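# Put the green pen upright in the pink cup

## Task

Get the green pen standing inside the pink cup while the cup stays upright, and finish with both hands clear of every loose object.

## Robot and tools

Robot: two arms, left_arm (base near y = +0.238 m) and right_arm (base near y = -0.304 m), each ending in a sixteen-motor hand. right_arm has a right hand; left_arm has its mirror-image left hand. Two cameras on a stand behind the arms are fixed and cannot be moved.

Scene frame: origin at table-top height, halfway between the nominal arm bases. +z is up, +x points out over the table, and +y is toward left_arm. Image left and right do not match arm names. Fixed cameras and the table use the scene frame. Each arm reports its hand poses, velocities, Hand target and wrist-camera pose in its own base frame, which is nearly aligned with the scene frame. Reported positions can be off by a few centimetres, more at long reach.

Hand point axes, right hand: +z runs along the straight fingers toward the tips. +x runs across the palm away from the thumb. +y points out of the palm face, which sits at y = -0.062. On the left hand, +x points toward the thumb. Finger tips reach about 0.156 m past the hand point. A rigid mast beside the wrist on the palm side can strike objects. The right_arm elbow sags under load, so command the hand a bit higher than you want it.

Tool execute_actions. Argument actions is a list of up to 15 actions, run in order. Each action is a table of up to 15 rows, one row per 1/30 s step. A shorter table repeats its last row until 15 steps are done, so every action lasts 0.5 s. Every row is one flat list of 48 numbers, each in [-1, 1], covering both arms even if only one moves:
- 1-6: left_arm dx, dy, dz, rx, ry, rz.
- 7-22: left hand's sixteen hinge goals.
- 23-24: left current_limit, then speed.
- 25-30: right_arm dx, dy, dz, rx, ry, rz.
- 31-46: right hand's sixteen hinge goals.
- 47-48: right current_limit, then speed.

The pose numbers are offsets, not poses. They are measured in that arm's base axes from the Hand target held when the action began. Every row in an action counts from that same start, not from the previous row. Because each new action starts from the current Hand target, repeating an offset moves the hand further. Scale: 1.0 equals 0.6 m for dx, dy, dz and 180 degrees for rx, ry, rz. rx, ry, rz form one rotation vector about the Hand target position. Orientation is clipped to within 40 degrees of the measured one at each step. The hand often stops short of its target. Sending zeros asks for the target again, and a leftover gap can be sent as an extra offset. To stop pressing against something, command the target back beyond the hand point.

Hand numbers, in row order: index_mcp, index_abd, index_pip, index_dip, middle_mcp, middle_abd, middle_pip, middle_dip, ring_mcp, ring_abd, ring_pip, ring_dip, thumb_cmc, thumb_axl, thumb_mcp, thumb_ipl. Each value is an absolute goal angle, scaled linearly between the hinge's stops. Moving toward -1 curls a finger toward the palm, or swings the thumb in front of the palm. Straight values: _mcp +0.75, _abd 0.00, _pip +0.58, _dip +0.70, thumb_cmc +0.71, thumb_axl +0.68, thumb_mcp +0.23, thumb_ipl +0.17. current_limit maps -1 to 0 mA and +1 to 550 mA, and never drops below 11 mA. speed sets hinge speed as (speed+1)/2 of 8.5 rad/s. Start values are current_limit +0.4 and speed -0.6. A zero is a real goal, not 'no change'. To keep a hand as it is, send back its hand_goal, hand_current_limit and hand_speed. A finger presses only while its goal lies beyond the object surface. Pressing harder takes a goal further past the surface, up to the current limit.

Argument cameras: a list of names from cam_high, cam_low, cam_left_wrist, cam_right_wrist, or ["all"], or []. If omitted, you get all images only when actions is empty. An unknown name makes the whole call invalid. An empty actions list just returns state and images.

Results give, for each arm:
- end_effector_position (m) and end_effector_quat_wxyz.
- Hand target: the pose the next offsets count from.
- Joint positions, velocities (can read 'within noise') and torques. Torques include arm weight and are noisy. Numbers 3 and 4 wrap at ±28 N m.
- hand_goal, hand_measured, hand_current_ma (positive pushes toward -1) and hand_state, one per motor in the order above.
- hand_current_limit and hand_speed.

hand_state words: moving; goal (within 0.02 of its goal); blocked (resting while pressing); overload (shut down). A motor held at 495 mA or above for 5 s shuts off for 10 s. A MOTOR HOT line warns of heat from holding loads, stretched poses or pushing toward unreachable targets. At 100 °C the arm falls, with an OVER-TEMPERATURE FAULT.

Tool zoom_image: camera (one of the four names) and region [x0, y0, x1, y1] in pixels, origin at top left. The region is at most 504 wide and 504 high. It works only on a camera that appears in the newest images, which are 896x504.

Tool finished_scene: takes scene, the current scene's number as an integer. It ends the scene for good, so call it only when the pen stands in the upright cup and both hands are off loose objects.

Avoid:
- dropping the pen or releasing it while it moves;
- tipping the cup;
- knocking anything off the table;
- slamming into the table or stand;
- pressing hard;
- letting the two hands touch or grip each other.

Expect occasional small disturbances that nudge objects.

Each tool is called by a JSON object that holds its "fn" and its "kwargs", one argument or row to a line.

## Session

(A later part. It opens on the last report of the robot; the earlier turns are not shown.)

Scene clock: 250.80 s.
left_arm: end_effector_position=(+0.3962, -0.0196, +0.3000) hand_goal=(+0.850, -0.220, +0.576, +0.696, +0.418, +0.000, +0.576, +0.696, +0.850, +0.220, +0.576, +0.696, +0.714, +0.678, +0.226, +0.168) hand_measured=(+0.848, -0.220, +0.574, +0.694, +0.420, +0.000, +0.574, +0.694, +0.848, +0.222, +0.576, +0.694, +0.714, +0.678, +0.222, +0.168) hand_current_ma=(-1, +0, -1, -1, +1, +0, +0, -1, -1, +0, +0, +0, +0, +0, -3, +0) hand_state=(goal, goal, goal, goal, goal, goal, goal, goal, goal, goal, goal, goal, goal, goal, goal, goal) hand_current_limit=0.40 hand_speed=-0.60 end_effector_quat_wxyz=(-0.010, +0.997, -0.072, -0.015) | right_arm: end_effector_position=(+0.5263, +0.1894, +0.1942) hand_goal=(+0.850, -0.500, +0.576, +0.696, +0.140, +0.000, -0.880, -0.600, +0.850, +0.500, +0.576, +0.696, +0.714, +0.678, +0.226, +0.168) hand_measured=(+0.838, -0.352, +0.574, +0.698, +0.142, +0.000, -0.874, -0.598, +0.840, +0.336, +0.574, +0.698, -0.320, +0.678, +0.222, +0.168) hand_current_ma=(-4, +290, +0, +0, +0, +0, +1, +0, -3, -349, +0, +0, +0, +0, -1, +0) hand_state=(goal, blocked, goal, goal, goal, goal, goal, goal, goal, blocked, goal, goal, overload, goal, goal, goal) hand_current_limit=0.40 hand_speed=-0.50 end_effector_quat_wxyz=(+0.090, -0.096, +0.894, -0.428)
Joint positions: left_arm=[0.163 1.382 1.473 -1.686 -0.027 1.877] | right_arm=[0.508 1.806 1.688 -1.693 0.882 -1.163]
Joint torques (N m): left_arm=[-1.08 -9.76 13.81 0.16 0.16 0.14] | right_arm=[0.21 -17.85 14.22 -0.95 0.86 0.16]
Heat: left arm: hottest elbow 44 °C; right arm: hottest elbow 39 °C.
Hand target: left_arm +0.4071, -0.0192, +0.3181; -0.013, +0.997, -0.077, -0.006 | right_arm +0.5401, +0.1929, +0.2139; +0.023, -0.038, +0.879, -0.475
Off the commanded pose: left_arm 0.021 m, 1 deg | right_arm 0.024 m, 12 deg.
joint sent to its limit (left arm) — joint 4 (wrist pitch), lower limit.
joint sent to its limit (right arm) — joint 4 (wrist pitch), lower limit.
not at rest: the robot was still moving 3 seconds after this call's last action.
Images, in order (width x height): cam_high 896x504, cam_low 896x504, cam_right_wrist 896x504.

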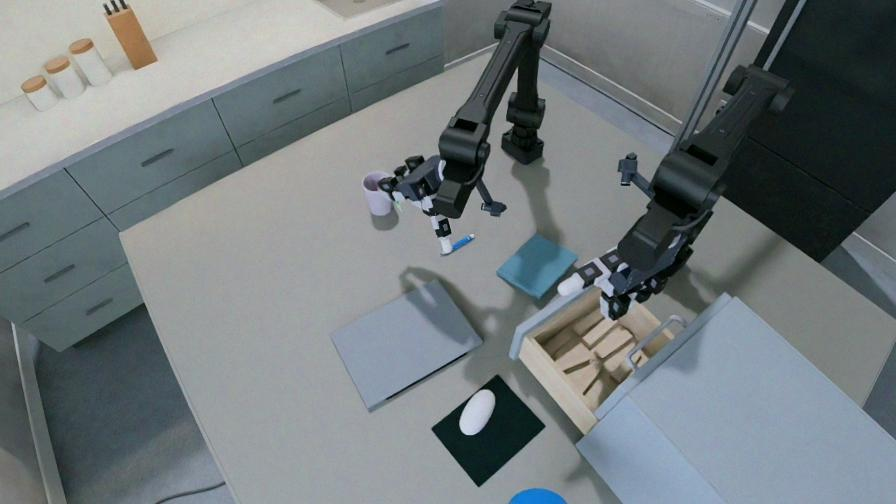

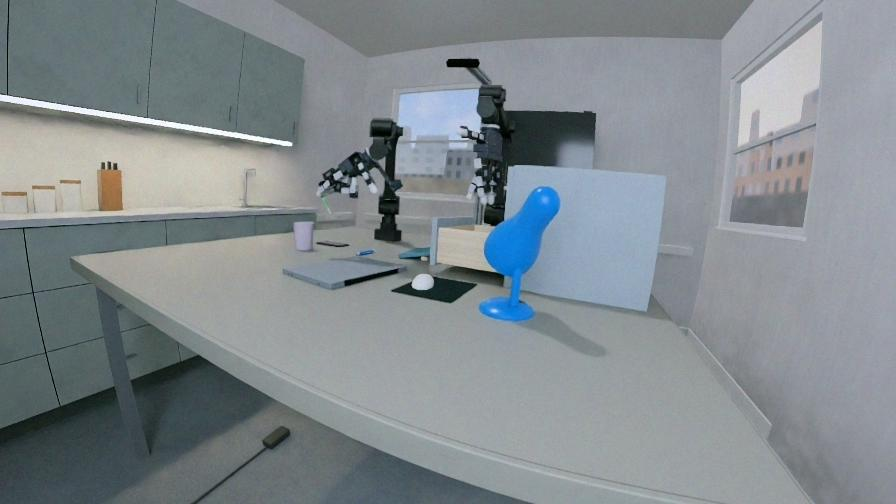

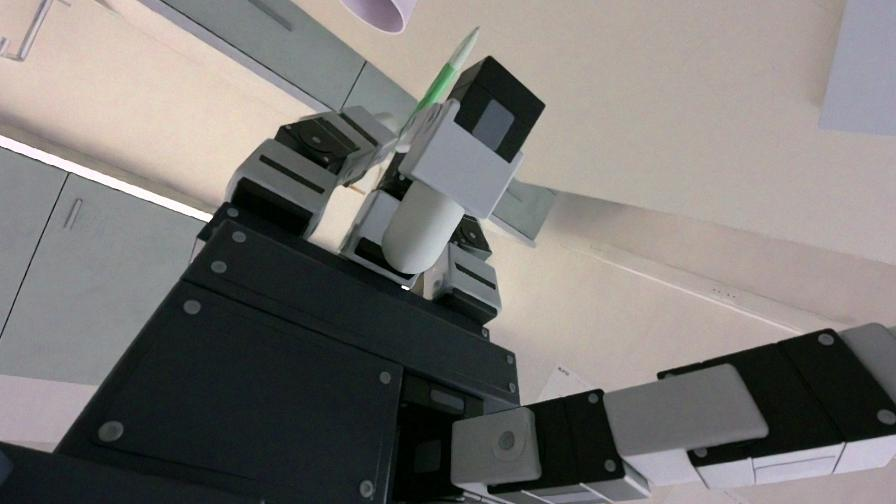

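{"fn": "execute_actions", "kwargs": {
  "actions": [
    [[0,0,0,0,0,0,0.849,-0.22,0.576,0.696,0.418,0,0.576,0.696,0.849,0.22,0.576,0.696,0.714,0.678,0.226,0.168,0.4,-0.6,-0.033,-0.133,0.015,0,0,0,0.849,-0.5,0.576,0.696,0.14,0,-0.88,-0.6,0.849,0.5,0.576,0.696,0.714,0.678,0.226,0.168,0.4,-0.5]]
  ],
  "cameras": ["cam_right_wrist","cam_high"]
}}

{"fn": "zoom_image", "kwargs": {
  "camera": "cam_high",
  "region": [340, 120, 500, 220]
}}

Scene clock: 252.43 s.
left_arm: end_effector_position=(+0.3962, -0.0196, +0.3000) hand_goal=(+0.850, -0.220, +0.576, +0.696, +0.418, +0.000, +0.576, +0.696, +0.850, +0.220, +0.576, +0.696, +0.714, +0.678, +0.226, +0.168) hand_measured=(+0.848, -0.220, +0.574, +0.694, +0.420, +0.000, +0.574, +0.694, +0.848, +0.222, +0.576, +0.694, +0.714, +0.678, +0.222, +0.168) hand_current_ma=(-1, +0, -1, -1, +1, +0, +0, -1, -1, +0, +0, +0, +0, +0, -3, +0) hand_state=(goal, goal, goal, goal, goal, goal, goal, goal, goal, goal, goal, goal, goal, goal, goal, goal) hand_current_limit=0.40 hand_speed=-0.60 end_effector_quat_wxyz=(-0.010, +0.997, -0.072, -0.015) | right_arm: end_effector_position=(+0.5258, +0.1100, +0.2186) hand_goal=(+0.850, -0.500, +0.576, +0.696, +0.140, +0.000, -0.880, -0.600, +0.850, +0.500, +0.576, +0.696, +0.714, +0.678, +0.226, +0.168) hand_measured=(+0.838, -0.352, +0.574, +0.698, +0.142, +0.000, -0.874, -0.598, +0.840, +0.336, +0.574, +0.698, -0.348, +0.678, +0.222, +0.168) hand_current_ma=(-4, +290, +0, +0, +0, +0, +1, +0, -3, -349, +0, +0, +0, +0, -1, +0) hand_state=(goal, blocked, goal, goal, goal, goal, goal, goal, goal, blocked, goal, goal, overload, goal, goal, goal) hand_current_limit=0.40 hand_speed=-0.50 end_effector_quat_wxyz=(+0.074, -0.056, +0.890, -0.446)
Joint positions: left_arm=[0.163 1.382 1.473 -1.686 -0.027 1.877] | right_arm=[0.385 1.726 1.636 -1.693 0.922 -1.205]
Joint torques (N m): left_arm=[-0.79 -9.64 13.91 0.16 0.16 0.12] | right_arm=[1.44 -17.79 9.21 -0.88 0.86 0.02]
Heat: left arm: hottest elbow 44 °C; right arm: hottest elbow 39 °C.
Hand target: left_arm +0.4071, -0.0192, +0.3181; -0.013, +0.997, -0.077, -0.006 | right_arm +0.5203, +0.1131, +0.2229; +0.023, -0.038, +0.879, -0.475
Off the commanded pose: left_arm 0.021 m, 1 deg | right_arm 0.008 m, 7 deg.
joint sent to its limit (left arm) — joint 4 (wrist pitch), lower limit. The joint targets still meet the commanded pose.
joint sent to its limit (right arm) — joint 4 (wrist pitch), lower limit. The joint targets are off in orientation, not in position.
Images, in order (width x height): cam_high 896x504, cam_right_wrist 896x504.

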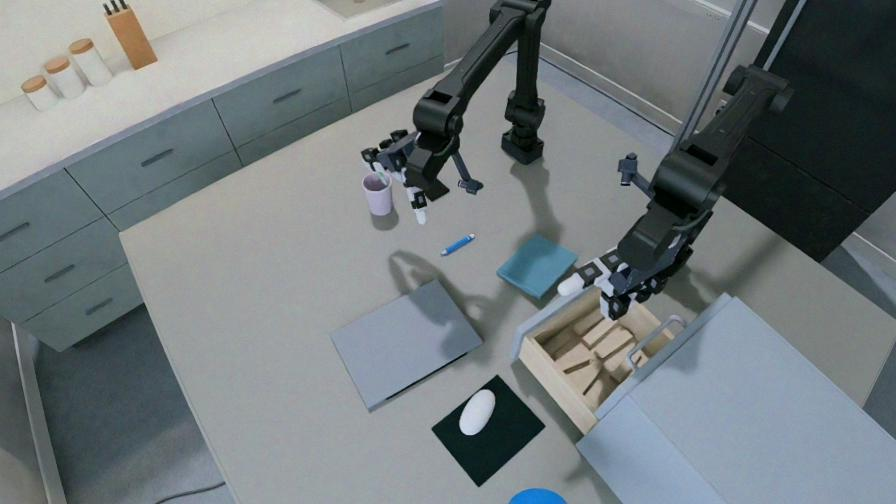

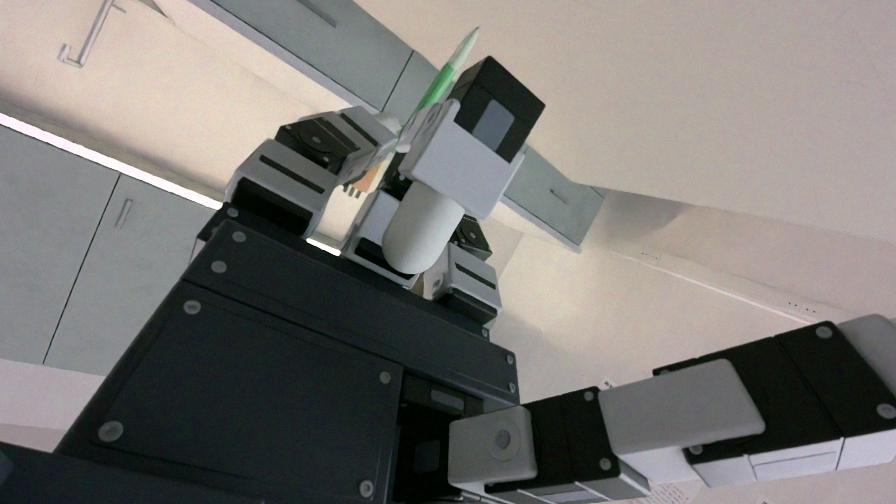

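Scaled by 3.150 from the camera's 896x504 image, which has a finer 1280x720 frame.

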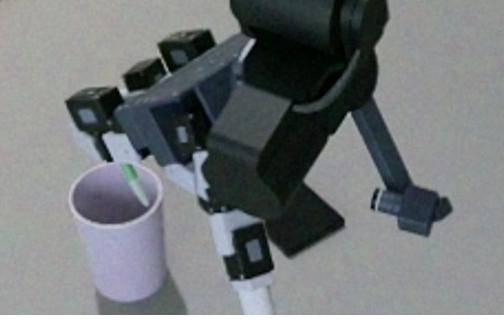

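{"fn": "execute_actions", "kwargs": {
  "actions": [],
  "cameras": ["cam_high","cam_low"]
}}

{"fn": "zoom_image", "kwargs": {
  "camera": "cam_low",
  "region": [260, 150, 400, 260]
}}

{"fn": "zoom_image", "kwargs": {
  "camera": "cam_high",
  "region": [350, 150, 430, 230]
}}

Scene clock: 260.47 s.
left_arm: end_effector_position=(+0.3962, -0.0196, +0.3000) hand_goal=(+0.850, -0.220, +0.576, +0.696, +0.418, +0.000, +0.576, +0.696, +0.850, +0.220, +0.576, +0.696, +0.714, +0.678, +0.226, +0.168) hand_measured=(+0.848, -0.220, +0.574, +0.694, +0.420, +0.000, +0.574, +0.694, +0.848, +0.222, +0.576, +0.694, +0.714, +0.678, +0.222, +0.168) hand_current_ma=(-1, +0, -1, -1, +1, +0, +0, -1, -1, +0, +0, +0, +0, +0, -3, +0) hand_state=(goal, goal, goal, goal, goal, goal, goal, goal, goal, goal, goal, goal, goal, goal, goal, goal) hand_current_limit=0.40 hand_speed=-0.60 end_effector_quat_wxyz=(-0.010, +0.997, -0.072, -0.015) | right_arm: end_effector_position=(+0.5257, +0.1100, +0.2186) hand_goal=(+0.850, -0.500, +0.576, +0.696, +0.140, +0.000, -0.880, -0.600, +0.850, +0.500, +0.576, +0.696, +0.714, +0.678, +0.226, +0.168) hand_measured=(+0.838, -0.352, +0.574, +0.698, +0.142, +0.000, -0.874, -0.598, +0.840, +0.336, +0.574, +0.698, -0.356, +0.678, +0.222, +0.168) hand_current_ma=(-4, +290, +0, +0, +0, +0, +1, +0, -3, -349, +0, +0, +0, +0, -1, +0) hand_state=(goal, blocked, goal, goal, goal, goal, goal, goal, goal, blocked, goal, goal, overload, goal, goal, goal) hand_current_limit=0.40 hand_speed=-0.50 end_effector_quat_wxyz=(+0.074, -0.056, +0.890, -0.446)
Joint positions: left_arm=[0.163 1.382 1.473 -1.686 -0.027 1.877] | right_arm=[0.385 1.726 1.636 -1.693 0.922 -1.206]
Joint velocities: within noise
Joint torques (N m): left_arm=[-1.32 -9.05 14.09 0.05 0.19 0.16] | right_arm=[1.44 -17.79 9.22 -0.9 0.86 -0.02]
Heat: left arm: hottest elbow 45 °C; right arm: hottest elbow 39 °C.
Hand target: left_arm +0.4071, -0.0192, +0.3181; -0.013, +0.997, -0.077, -0.006 | right_arm +0.5202, +0.1131, +0.2229; +0.023, -0.038, +0.879, -0.475
Off the commanded pose: left_arm 0.021 m, 1 deg | right_arm 0.008 m, 7 deg.
Images, in order (width x height): cam_high 896x504, cam_low 896x504.

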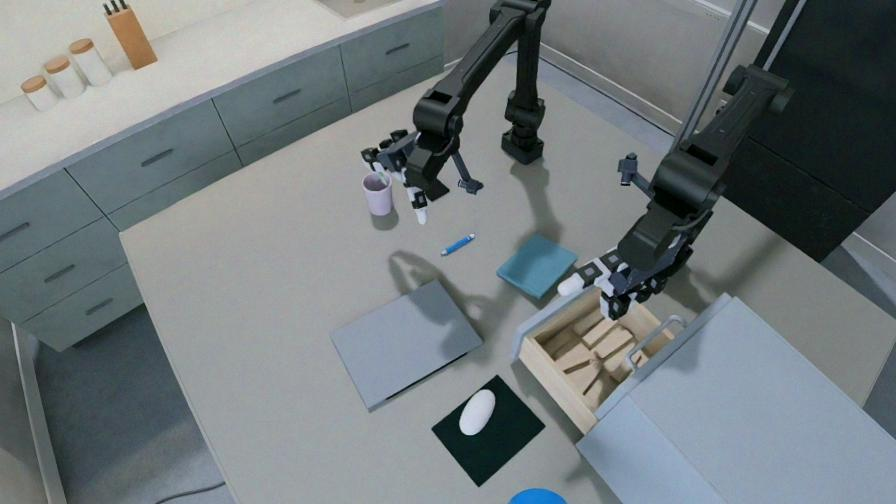

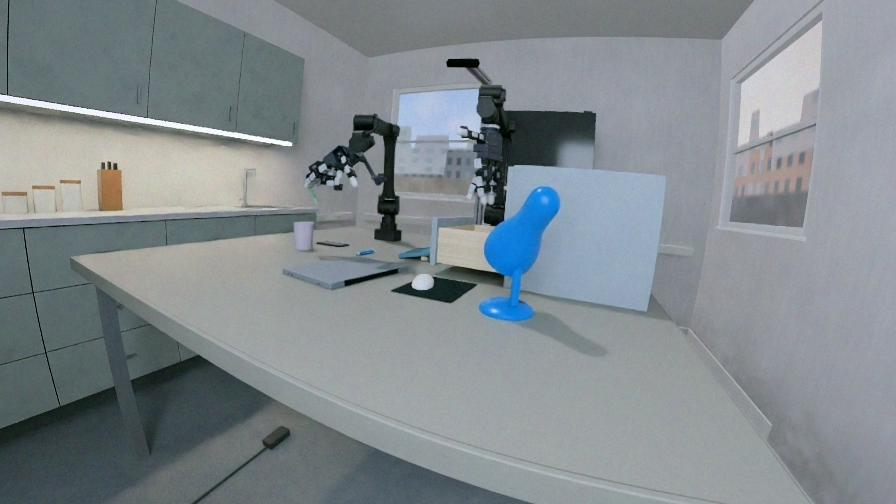

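Scaled by 3.600 from the camera's 896x504 image, which has a finer 1280x720 frame.

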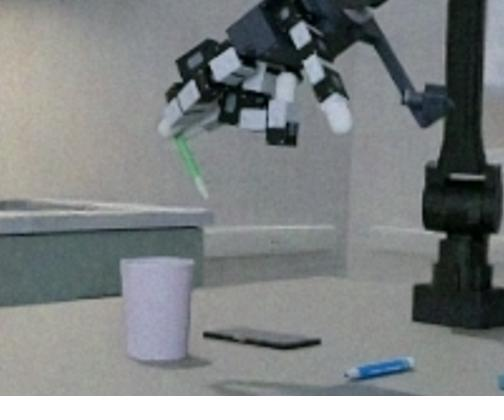

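Scaled by 6.300 from the camera's 896x504 image, which has a finer 1280x720 frame.

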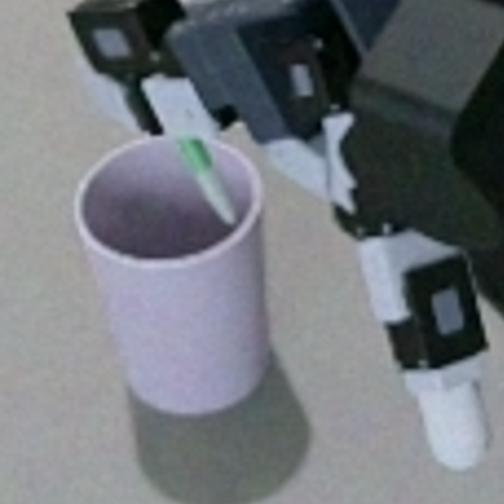

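{"fn": "execute_actions", "kwargs": {
  "actions": [
    [[0,0,0,0,0,0,0.849,-0.22,0.576,0.696,0.418,0,0.576,0.696,0.849,0.22,0.576,0.696,0.714,0.678,0.226,0.168,0.4,-0.6,-0.03,-0.15,0,0,0,0,0.849,-0.5,0.576,0.696,0.14,0,-0.88,-0.6,0.849,0.5,0.576,0.696,0.714,0.678,0.226,0.168,0.4,-0.5]]
  ],
  "cameras": ["cam_high","cam_low"]
}}

{"fn": "zoom_image", "kwargs": {
  "camera": "cam_low",
  "region": [260, 150, 400, 260]
}}

{"fn": "zoom_image", "kwargs": {
  "camera": "cam_high",
  "region": [350, 150, 430, 230]
}}

Scene clock: 262.93 s.
left_arm: end_effector_position=(+0.3962, -0.0196, +0.3000) hand_goal=(+0.850, -0.220, +0.576, +0.696, +0.418, +0.000, +0.576, +0.696, +0.850, +0.220, +0.576, +0.696, +0.714, +0.678, +0.226, +0.168) hand_measured=(+0.848, -0.220, +0.574, +0.694, +0.420, +0.000, +0.574, +0.694, +0.848, +0.222, +0.576, +0.694, +0.714, +0.678, +0.222, +0.168) hand_current_ma=(-1, +0, -1, -1, +1, +0, +0, -1, -1, +0, +0, +0, +0, +0, -3, +0) hand_state=(goal, goal, goal, goal, goal, goal, goal, goal, goal, goal, goal, goal, goal, goal, goal, goal) hand_current_limit=0.40 hand_speed=-0.60 end_effector_quat_wxyz=(-0.010, +0.997, -0.072, -0.015) | right_arm: end_effector_position=(+0.5074, +0.0201, +0.2161) hand_goal=(+0.850, -0.500, +0.576, +0.696, +0.140, +0.000, -0.880, -0.600, +0.850, +0.500, +0.576, +0.696, +0.714, +0.678, +0.226, +0.168) hand_measured=(+0.838, -0.352, +0.574, +0.698, +0.142, +0.000, -0.874, -0.598, +0.840, +0.336, +0.574, +0.698, -0.364, +0.678, +0.222, +0.168) hand_current_ma=(-4, +290, +0, +0, +0, +0, +1, +0, -3, -349, +0, +0, +0, +0, -1, +0) hand_state=(goal, blocked, goal, goal, goal, goal, goal, goal, goal, blocked, goal, goal, overload, goal, goal, goal) hand_current_limit=0.40 hand_speed=-0.50 end_effector_quat_wxyz=(+0.019, -0.032, +0.879, -0.475)
Joint positions: left_arm=[0.163 1.382 1.473 -1.686 -0.027 1.877] | right_arm=[0.241 1.677 1.556 -1.693 0.97 -1.276]
Joint torques (N m): left_arm=[-0.97 -9.41 13.9 0.13 0.19 0.15] | right_arm=[1.38 -17.38 9.02 -0.84 0.87 -0.03]
Heat: left arm: hottest elbow 45 °C; right arm: hottest elbow 39 °C.
Hand target: left_arm +0.4071, -0.0192, +0.3181; -0.013, +0.997, -0.077, -0.006 | right_arm +0.5022, +0.0231, +0.2228; +0.023, -0.038, +0.879, -0.475
Off the commanded pose: left_arm 0.021 m, 1 deg | right_arm 0.009 m, 1 deg.
joint sent to its limit (left arm) — joint 4 (wrist pitch), lower limit. The joint targets still meet the commanded pose.
Images, in order (width x height): cam_high 896x504, cam_low 896x504.

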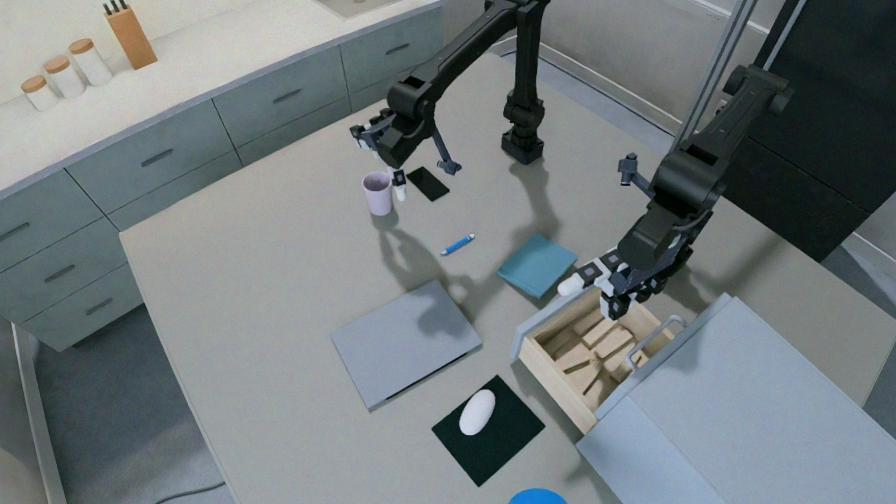

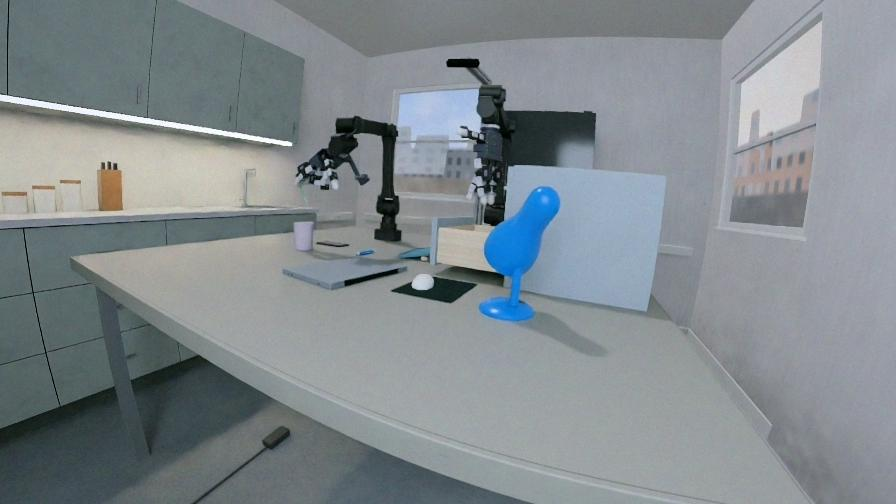

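Scaled by 3.600 from the camera's 896x504 image, which has a finer 1280x720 frame.

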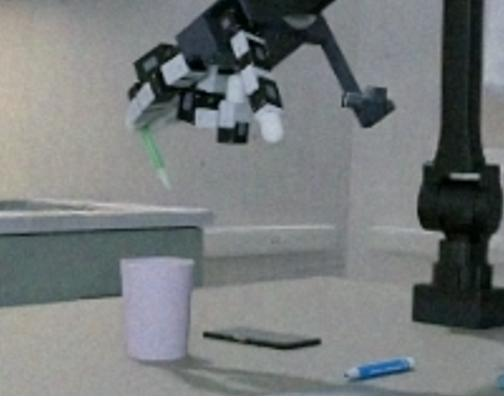

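Scaled by 6.300 from the camera's 896x504 image, which has a finer 1280x720 frame.

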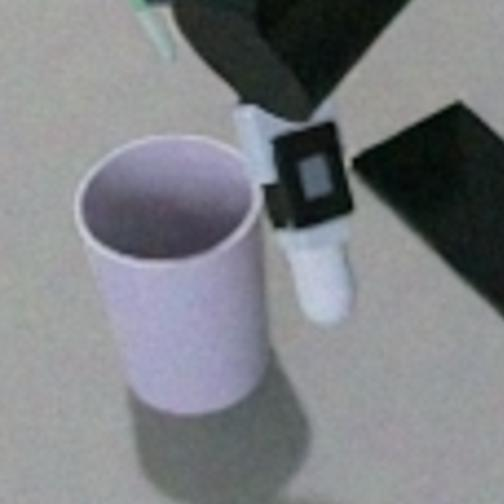

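{"fn": "execute_actions", "kwargs": {
  "actions": [
    [[0,0,0,0,0,0,0.849,-0.22,0.576,0.696,0.418,0,0.576,0.696,0.849,0.22,0.576,0.696,0.714,0.678,0.226,0.168,0.4,-0.6,0.03,0.0367,-0.08,0,0,0,0.849,-0.5,0.576,0.696,0.14,0,-0.88,-0.6,0.849,0.5,0.576,0.696,0.714,0.678,0.226,0.168,0.4,-0.5]]
  ],
  "cameras": ["cam_high","cam_low","cam_right_wrist"]
}}

{"fn": "zoom_image", "kwargs": {
  "camera": "cam_low",
  "region": [260, 150, 400, 260]
}}

{"fn": "zoom_image", "kwargs": {
  "camera": "cam_high",
  "region": [350, 150, 430, 230]
}}

Scene clock: 264.73 s.
left_arm: end_effector_position=(+0.3962, -0.0196, +0.3000) hand_goal=(+0.850, -0.220, +0.576, +0.696, +0.418, +0.000, +0.576, +0.696, +0.850, +0.220, +0.576, +0.696, +0.714, +0.678, +0.226, +0.168) hand_measured=(+0.848, -0.220, +0.574, +0.694, +0.420, +0.000, +0.574, +0.694, +0.848, +0.222, +0.576, +0.694, +0.714, +0.678, +0.222, +0.168) hand_current_ma=(-1, +0, -1, -1, +1, +0, +0, -1, -1, +0, +0, +0, +0, +0, -3, +0) hand_state=(goal, goal, goal, goal, goal, goal, goal, goal, goal, goal, goal, goal, goal, goal, goal, goal) hand_current_limit=0.40 hand_speed=-0.60 end_effector_quat_wxyz=(-0.010, +0.997, -0.072, -0.015) | right_arm: end_effector_position=(+0.5171, +0.0431, +0.1705) hand_goal=(+0.850, -0.500, +0.576, +0.696, +0.140, +0.000, -0.880, -0.600, +0.850, +0.500, +0.576, +0.696, +0.714, +0.678, +0.226, +0.168) hand_measured=(+0.838, -0.352, +0.574, +0.698, +0.142, +0.000, -0.874, -0.598, +0.840, +0.336, +0.574, +0.698, -0.364, +0.678, +0.222, +0.168) hand_current_ma=(-4, +290, +0, +0, +0, +0, +1, +0, -3, -349, +0, +0, +0, +0, -1, +0) hand_state=(goal, blocked, goal, goal, goal, goal, goal, goal, goal, blocked, goal, goal, overload, goal, goal, goal) hand_current_limit=0.40 hand_speed=-0.50 end_effector_quat_wxyz=(+0.012, -0.045, +0.878, -0.476)
Joint positions: left_arm=[0.163 1.382 1.473 -1.686 -0.027 1.877] | right_arm=[0.28 1.754 1.535 -1.651 0.963 -1.237]
Joint torques (N m): left_arm=[-1.32 -9.7 13.82 0.01 0.2 0.14] | right_arm=[0.91 -17.32 9.42 -0.42 0.8 0.18]
Heat: left arm: hottest elbow 45 °C; right arm: hottest elbow 39 °C.
Hand target: left_arm +0.4071, -0.0192, +0.3181; -0.013, +0.997, -0.077, -0.006 | right_arm +0.5202, +0.0451, +0.1747; +0.023, -0.038, +0.879, -0.475
Off the commanded pose: left_arm 0.021 m, 1 deg | right_arm 0.006 m, 1 deg.
joint sent to its limit (left arm) — joint 4 (wrist pitch), lower limit. The joint targets still meet the commanded pose.
Images, in order (width x height): cam_high 896x504, cam_low 896x504, cam_right_wrist 896x504.

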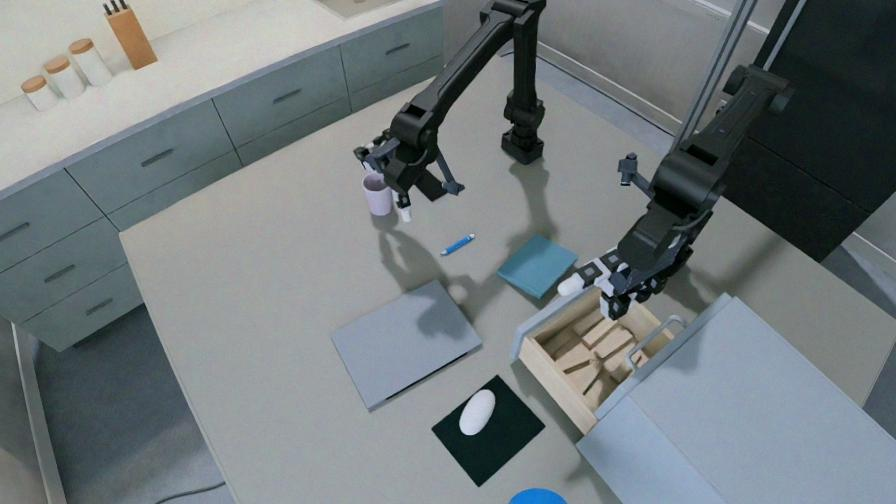

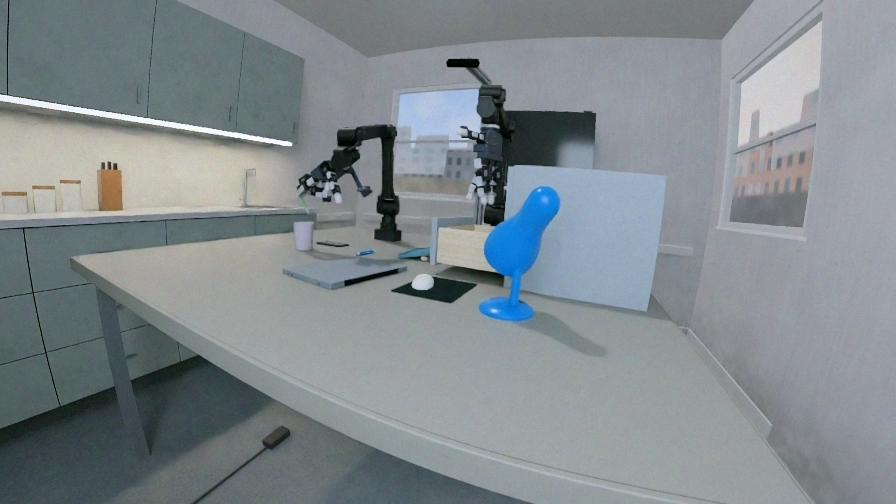

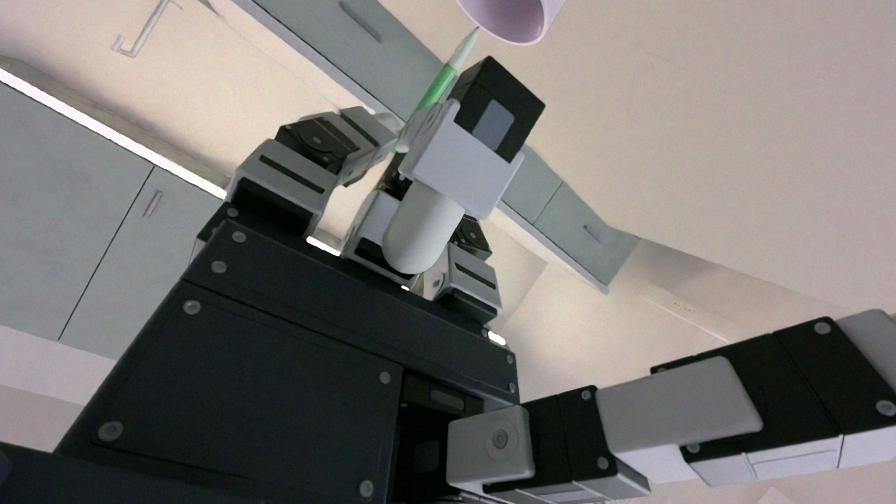

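Scaled by 3.600 from the camera's 896x504 image, which has a finer 1280x720 frame.

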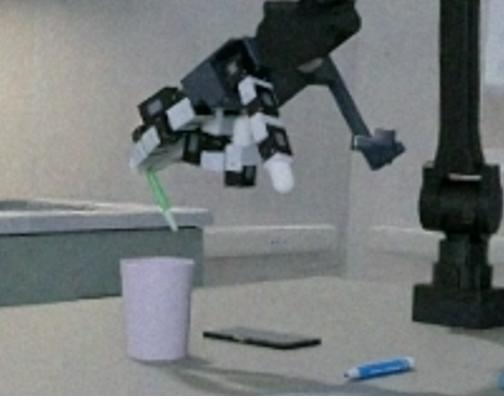

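Scaled by 6.300 from the camera's 896x504 image, which has a finer 1280x720 frame.

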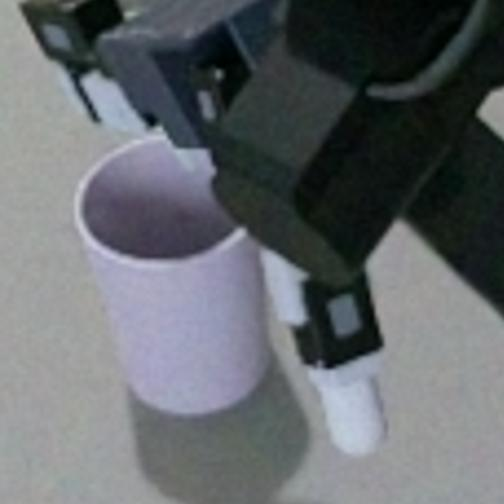

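{"fn": "execute_actions", "kwargs": {
  "actions": [
    [[0,0,0,0,0,0,0.849,-0.22,0.576,0.696,0.418,0,0.576,0.696,0.849,0.22,0.576,0.696,0.714,0.678,0.226,0.168,0.4,-0.6,0.013,-0.008,-0.083,0,0,0,0.849,-0.5,0.576,0.696,0.14,0,-0.88,-0.6,0.849,0.5,0.576,0.696,0.714,0.678,0.226,0.168,0.4,-0.5]]
  ],
  "cameras": ["cam_high","cam_low","cam_right_wrist"]
}}

{"fn": "zoom_image", "kwargs": {
  "camera": "cam_low",
  "region": [260, 150, 400, 260]
}}

{"fn": "zoom_image", "kwargs": {
  "camera": "cam_right_wrist",
  "region": [400, 0, 620, 120]
}}

Scene clock: 266.93 s.
left_arm: end_effector_position=(+0.3962, -0.0196, +0.3000) hand_goal=(+0.850, -0.220, +0.576, +0.696, +0.418, +0.000, +0.576, +0.696, +0.850, +0.220, +0.576, +0.696, +0.714, +0.678, +0.226, +0.168) hand_measured=(+0.848, -0.220, +0.574, +0.694, +0.420, +0.000, +0.574, +0.694, +0.848, +0.222, +0.576, +0.694, +0.714, +0.678, +0.222, +0.168) hand_current_ma=(-1, +0, -1, -1, +1, +0, +0, -1, -1, +0, +0, +0, +0, +0, -3, +0) hand_state=(goal, goal, goal, goal, goal, goal, goal, goal, goal, goal, goal, goal, goal, goal, goal, goal) hand_current_limit=0.40 hand_speed=-0.60 end_effector_quat_wxyz=(-0.010, +0.997, -0.072, -0.015) | right_arm: end_effector_position=(+0.5259, +0.0452, +0.1228) hand_goal=(+0.850, -0.500, +0.576, +0.696, +0.140, +0.000, -0.880, -0.600, +0.850, +0.500, +0.576, +0.696, +0.714, +0.678, +0.226, +0.168) hand_measured=(+0.838, -0.352, +0.574, +0.698, +0.142, +0.000, -0.874, -0.598, +0.840, +0.336, +0.574, +0.698, -0.364, +0.678, +0.222, +0.168) hand_current_ma=(-4, +290, +0, +0, +0, +0, +1, +0, -3, -349, +0, +0, +0, +0, -1, +0) hand_state=(goal, blocked, goal, goal, goal, goal, goal, goal, goal, blocked, goal, goal, overload, goal, goal, goal) hand_current_limit=0.40 hand_speed=-0.50 end_effector_quat_wxyz=(+0.021, -0.042, +0.879, -0.475)
Joint positions: left_arm=[0.163 1.382 1.473 -1.686 -0.027 1.877] | right_arm=[0.279 1.799 1.468 -1.519 0.965 -1.24]
Joint torques (N m): left_arm=[-1.03 -9.58 13.94 0.03 0.2 0.12] | right_arm=[-0.15 -17.9 8.9 -0.32 0.88 0.02]
Heat: left arm: hottest elbow 45 °C; right arm: hottest elbow 38 °C.
Hand target: left_arm +0.4071, -0.0192, +0.3181; -0.013, +0.997, -0.077, -0.006 | right_arm +0.5280, +0.0403, +0.1250; +0.023, -0.038, +0.879, -0.475
Off the commanded pose: left_arm 0.021 m, 1 deg | right_arm 0.006 m, 0 deg.
joint sent to its limit (left arm) — joint 4 (wrist pitch), lower limit. The joint targets still meet the commanded pose.
Images, in order (width x height): cam_high 896x504, cam_low 896x504, cam_right_wrist 896x504.

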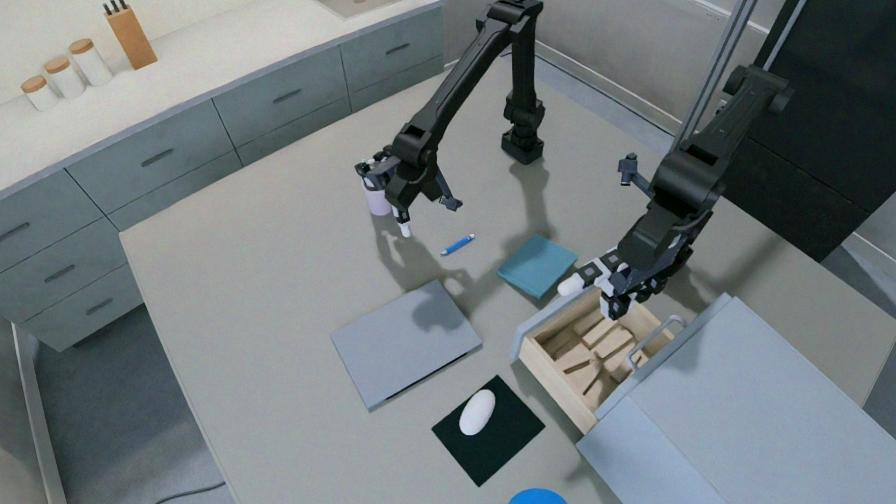

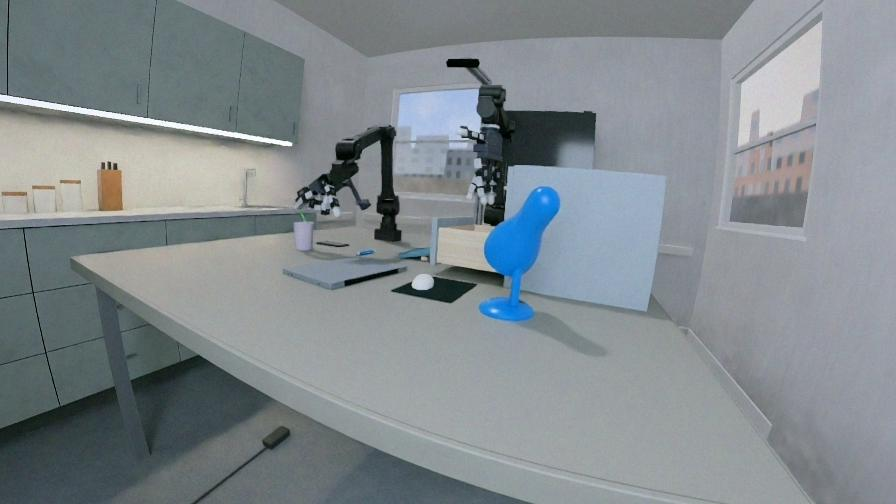

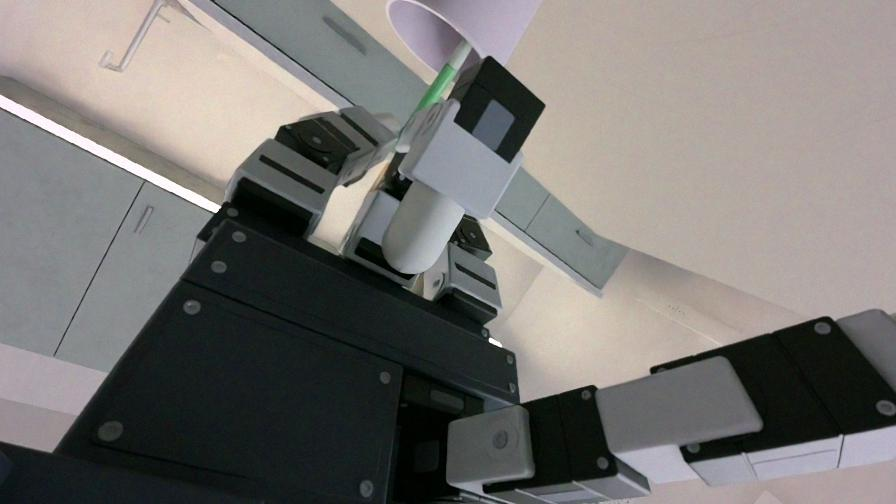

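Scaled by 3.600 from the camera's 896x504 image, which has a finer 1280x720 frame.

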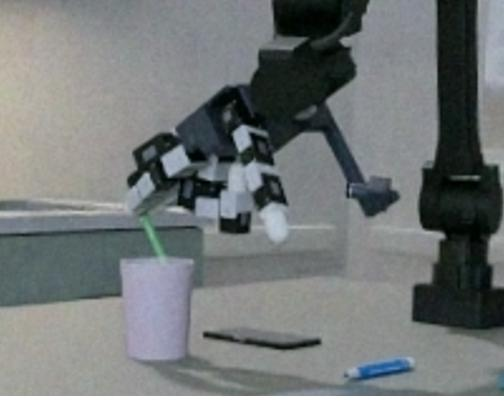

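Scaled by 2.291 from the camera's 896x504 image, which has a finer 1280x720 frame.

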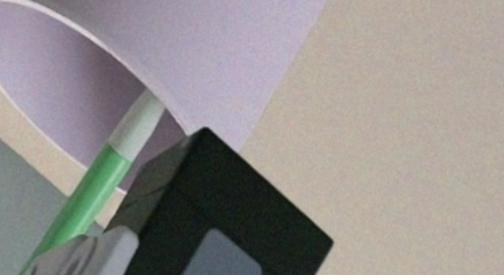

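{"fn": "execute_actions", "kwargs": {
  "actions": [
    [[0,0,0,0,0,0,0.849,-0.22,0.576,0.696,0.418,0,0.576,0.696,0.849,0.22,0.576,0.696,0.714,0.678,0.226,0.168,0.4,-0.6,0.0,0.0,-0.055,0,0,0,0.849,-0.5,0.576,0.696,0.14,0,-0.88,-0.6,0.849,0.5,0.576,0.696,0.714,0.678,0.226,0.168,0.4,-0.5]]
  ],
  "cameras": ["cam_high","cam_low","cam_right_wrist"]
}}

{"fn": "zoom_image", "kwargs": {
  "camera": "cam_low",
  "region": [260, 150, 400, 260]
}}

{"fn": "zoom_image", "kwargs": {
  "camera": "cam_right_wrist",
  "region": [340, 0, 560, 120]
}}

{"fn": "zoom_image", "kwargs": {
  "camera": "cam_high",
  "region": [350, 150, 430, 230]
}}

Scene clock: 268.00 s.
left_arm: end_effector_position=(+0.3962, -0.0196, +0.3000) hand_goal=(+0.850, -0.220, +0.576, +0.696, +0.418, +0.000, +0.576, +0.696, +0.850, +0.220, +0.576, +0.696, +0.714, +0.678, +0.226, +0.168) hand_measured=(+0.848, -0.220, +0.574, +0.694, +0.420, +0.000, +0.574, +0.694, +0.848, +0.222, +0.576, +0.694, +0.714, +0.678, +0.222, +0.168) hand_current_ma=(-1, +0, -1, -1, +1, +0, +0, -1, -1, +0, +0, +0, +0, +0, -3, +0) hand_state=(goal, goal, goal, goal, goal, goal, goal, goal, goal, goal, goal, goal, goal, goal, goal, goal) hand_current_limit=0.40 hand_speed=-0.60 end_effector_quat_wxyz=(-0.010, +0.997, -0.072, -0.015) | right_arm: end_effector_position=(+0.5269, +0.0454, +0.0933) hand_goal=(+0.850, -0.500, +0.576, +0.696, +0.140, +0.000, -0.880, -0.600, +0.850, +0.500, +0.576, +0.696, +0.714, +0.678, +0.226, +0.168) hand_measured=(+0.838, -0.352, +0.574, +0.698, +0.142, +0.000, -0.874, -0.598, +0.840, +0.336, +0.574, +0.698, -0.364, +0.678, +0.222, +0.168) hand_current_ma=(-4, +290, +0, +0, +0, +0, +1, +0, -3, -349, +0, +0, +0, +0, -1, +0) hand_state=(goal, blocked, goal, goal, goal, goal, goal, goal, goal, blocked, goal, goal, overload, goal, goal, goal) hand_current_limit=0.40 hand_speed=-0.50 end_effector_quat_wxyz=(+0.024, -0.040, +0.879, -0.475)
Joint positions: left_arm=[0.163 1.382 1.473 -1.686 -0.027 1.877] | right_arm=[0.279 1.824 1.422 -1.439 0.965 -1.241]
Joint torques (N m): left_arm=[-0.85 -9.35 13.87 0.1 0.19 0.17] | right_arm=[-0.15 -17.38 8.62 -0.38 0.85 -0.03]
Heat: left arm: hottest elbow 45 °C; right arm: hottest elbow 38 °C.
Hand target: left_arm +0.4071, -0.0192, +0.3181; -0.013, +0.997, -0.077, -0.006 | right_arm +0.5281, +0.0403, +0.0921; +0.023, -0.038, +0.879, -0.475
Off the commanded pose: left_arm 0.021 m, 1 deg | right_arm 0.005 m, 0 deg.
joint sent to its limit (left arm) — joint 4 (wrist pitch), lower limit. The joint targets still meet the commanded pose.
Images, in order (width x height): cam_high 896x504, cam_low 896x504, cam_right_wrist 896x504.

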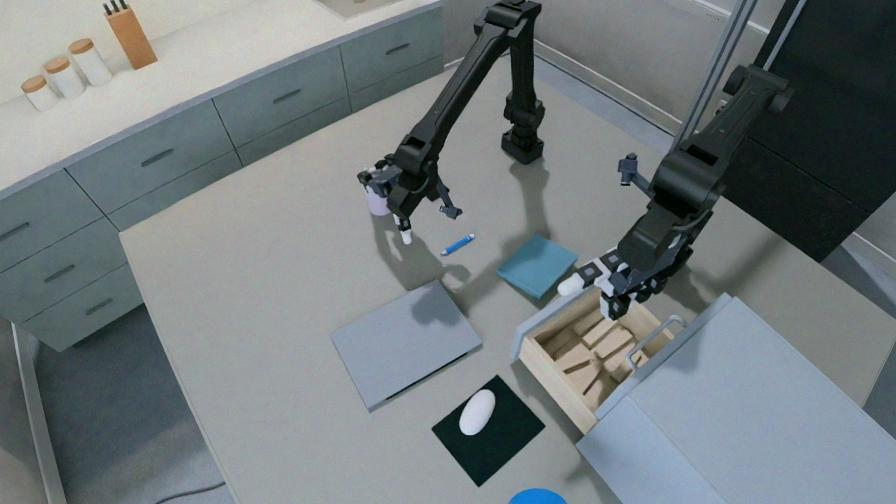

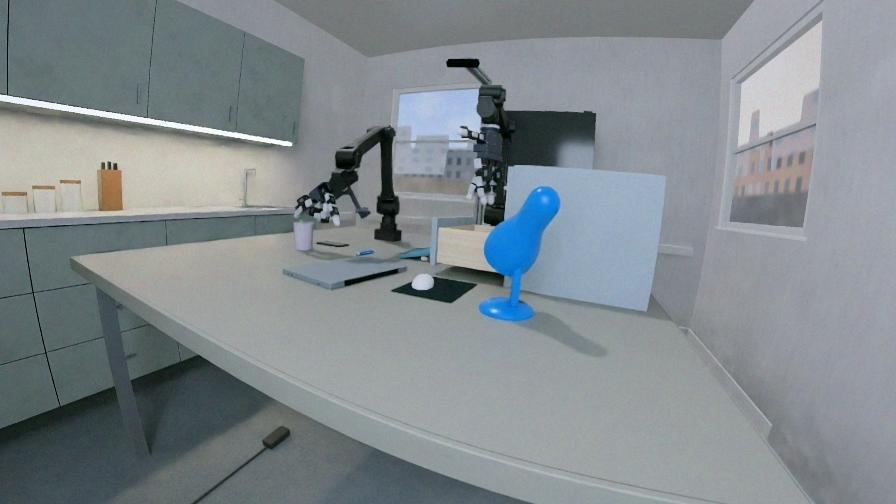

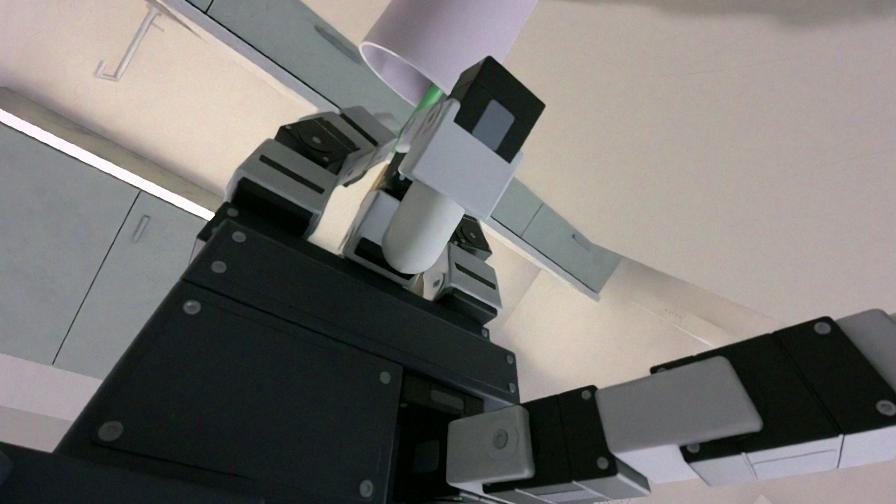

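Scaled by 3.600 from the camera's 896x504 image, which has a finer 1280x720 frame.

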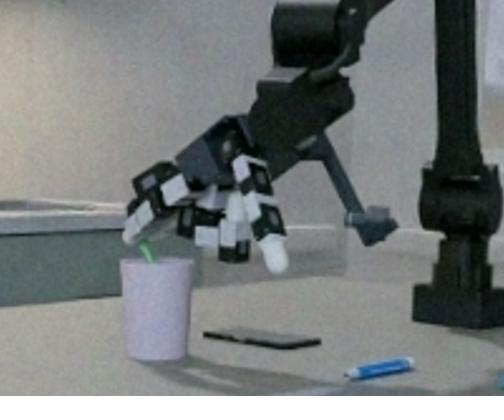

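Scaled by 2.291 from the camera's 896x504 image, which has a finer 1280x720 frame.

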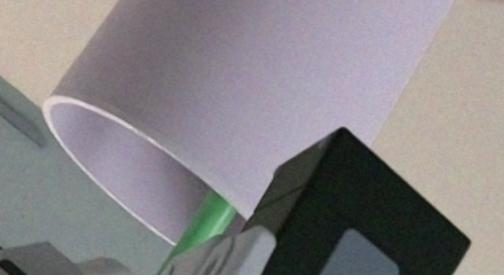

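Scaled by 6.300 from the camera's 896x504 image, which has a finer 1280x720 frame.

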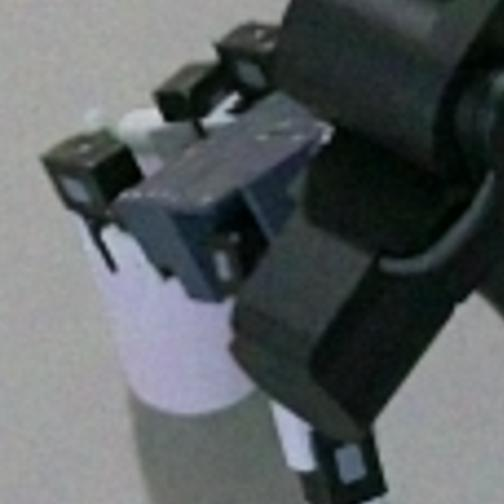

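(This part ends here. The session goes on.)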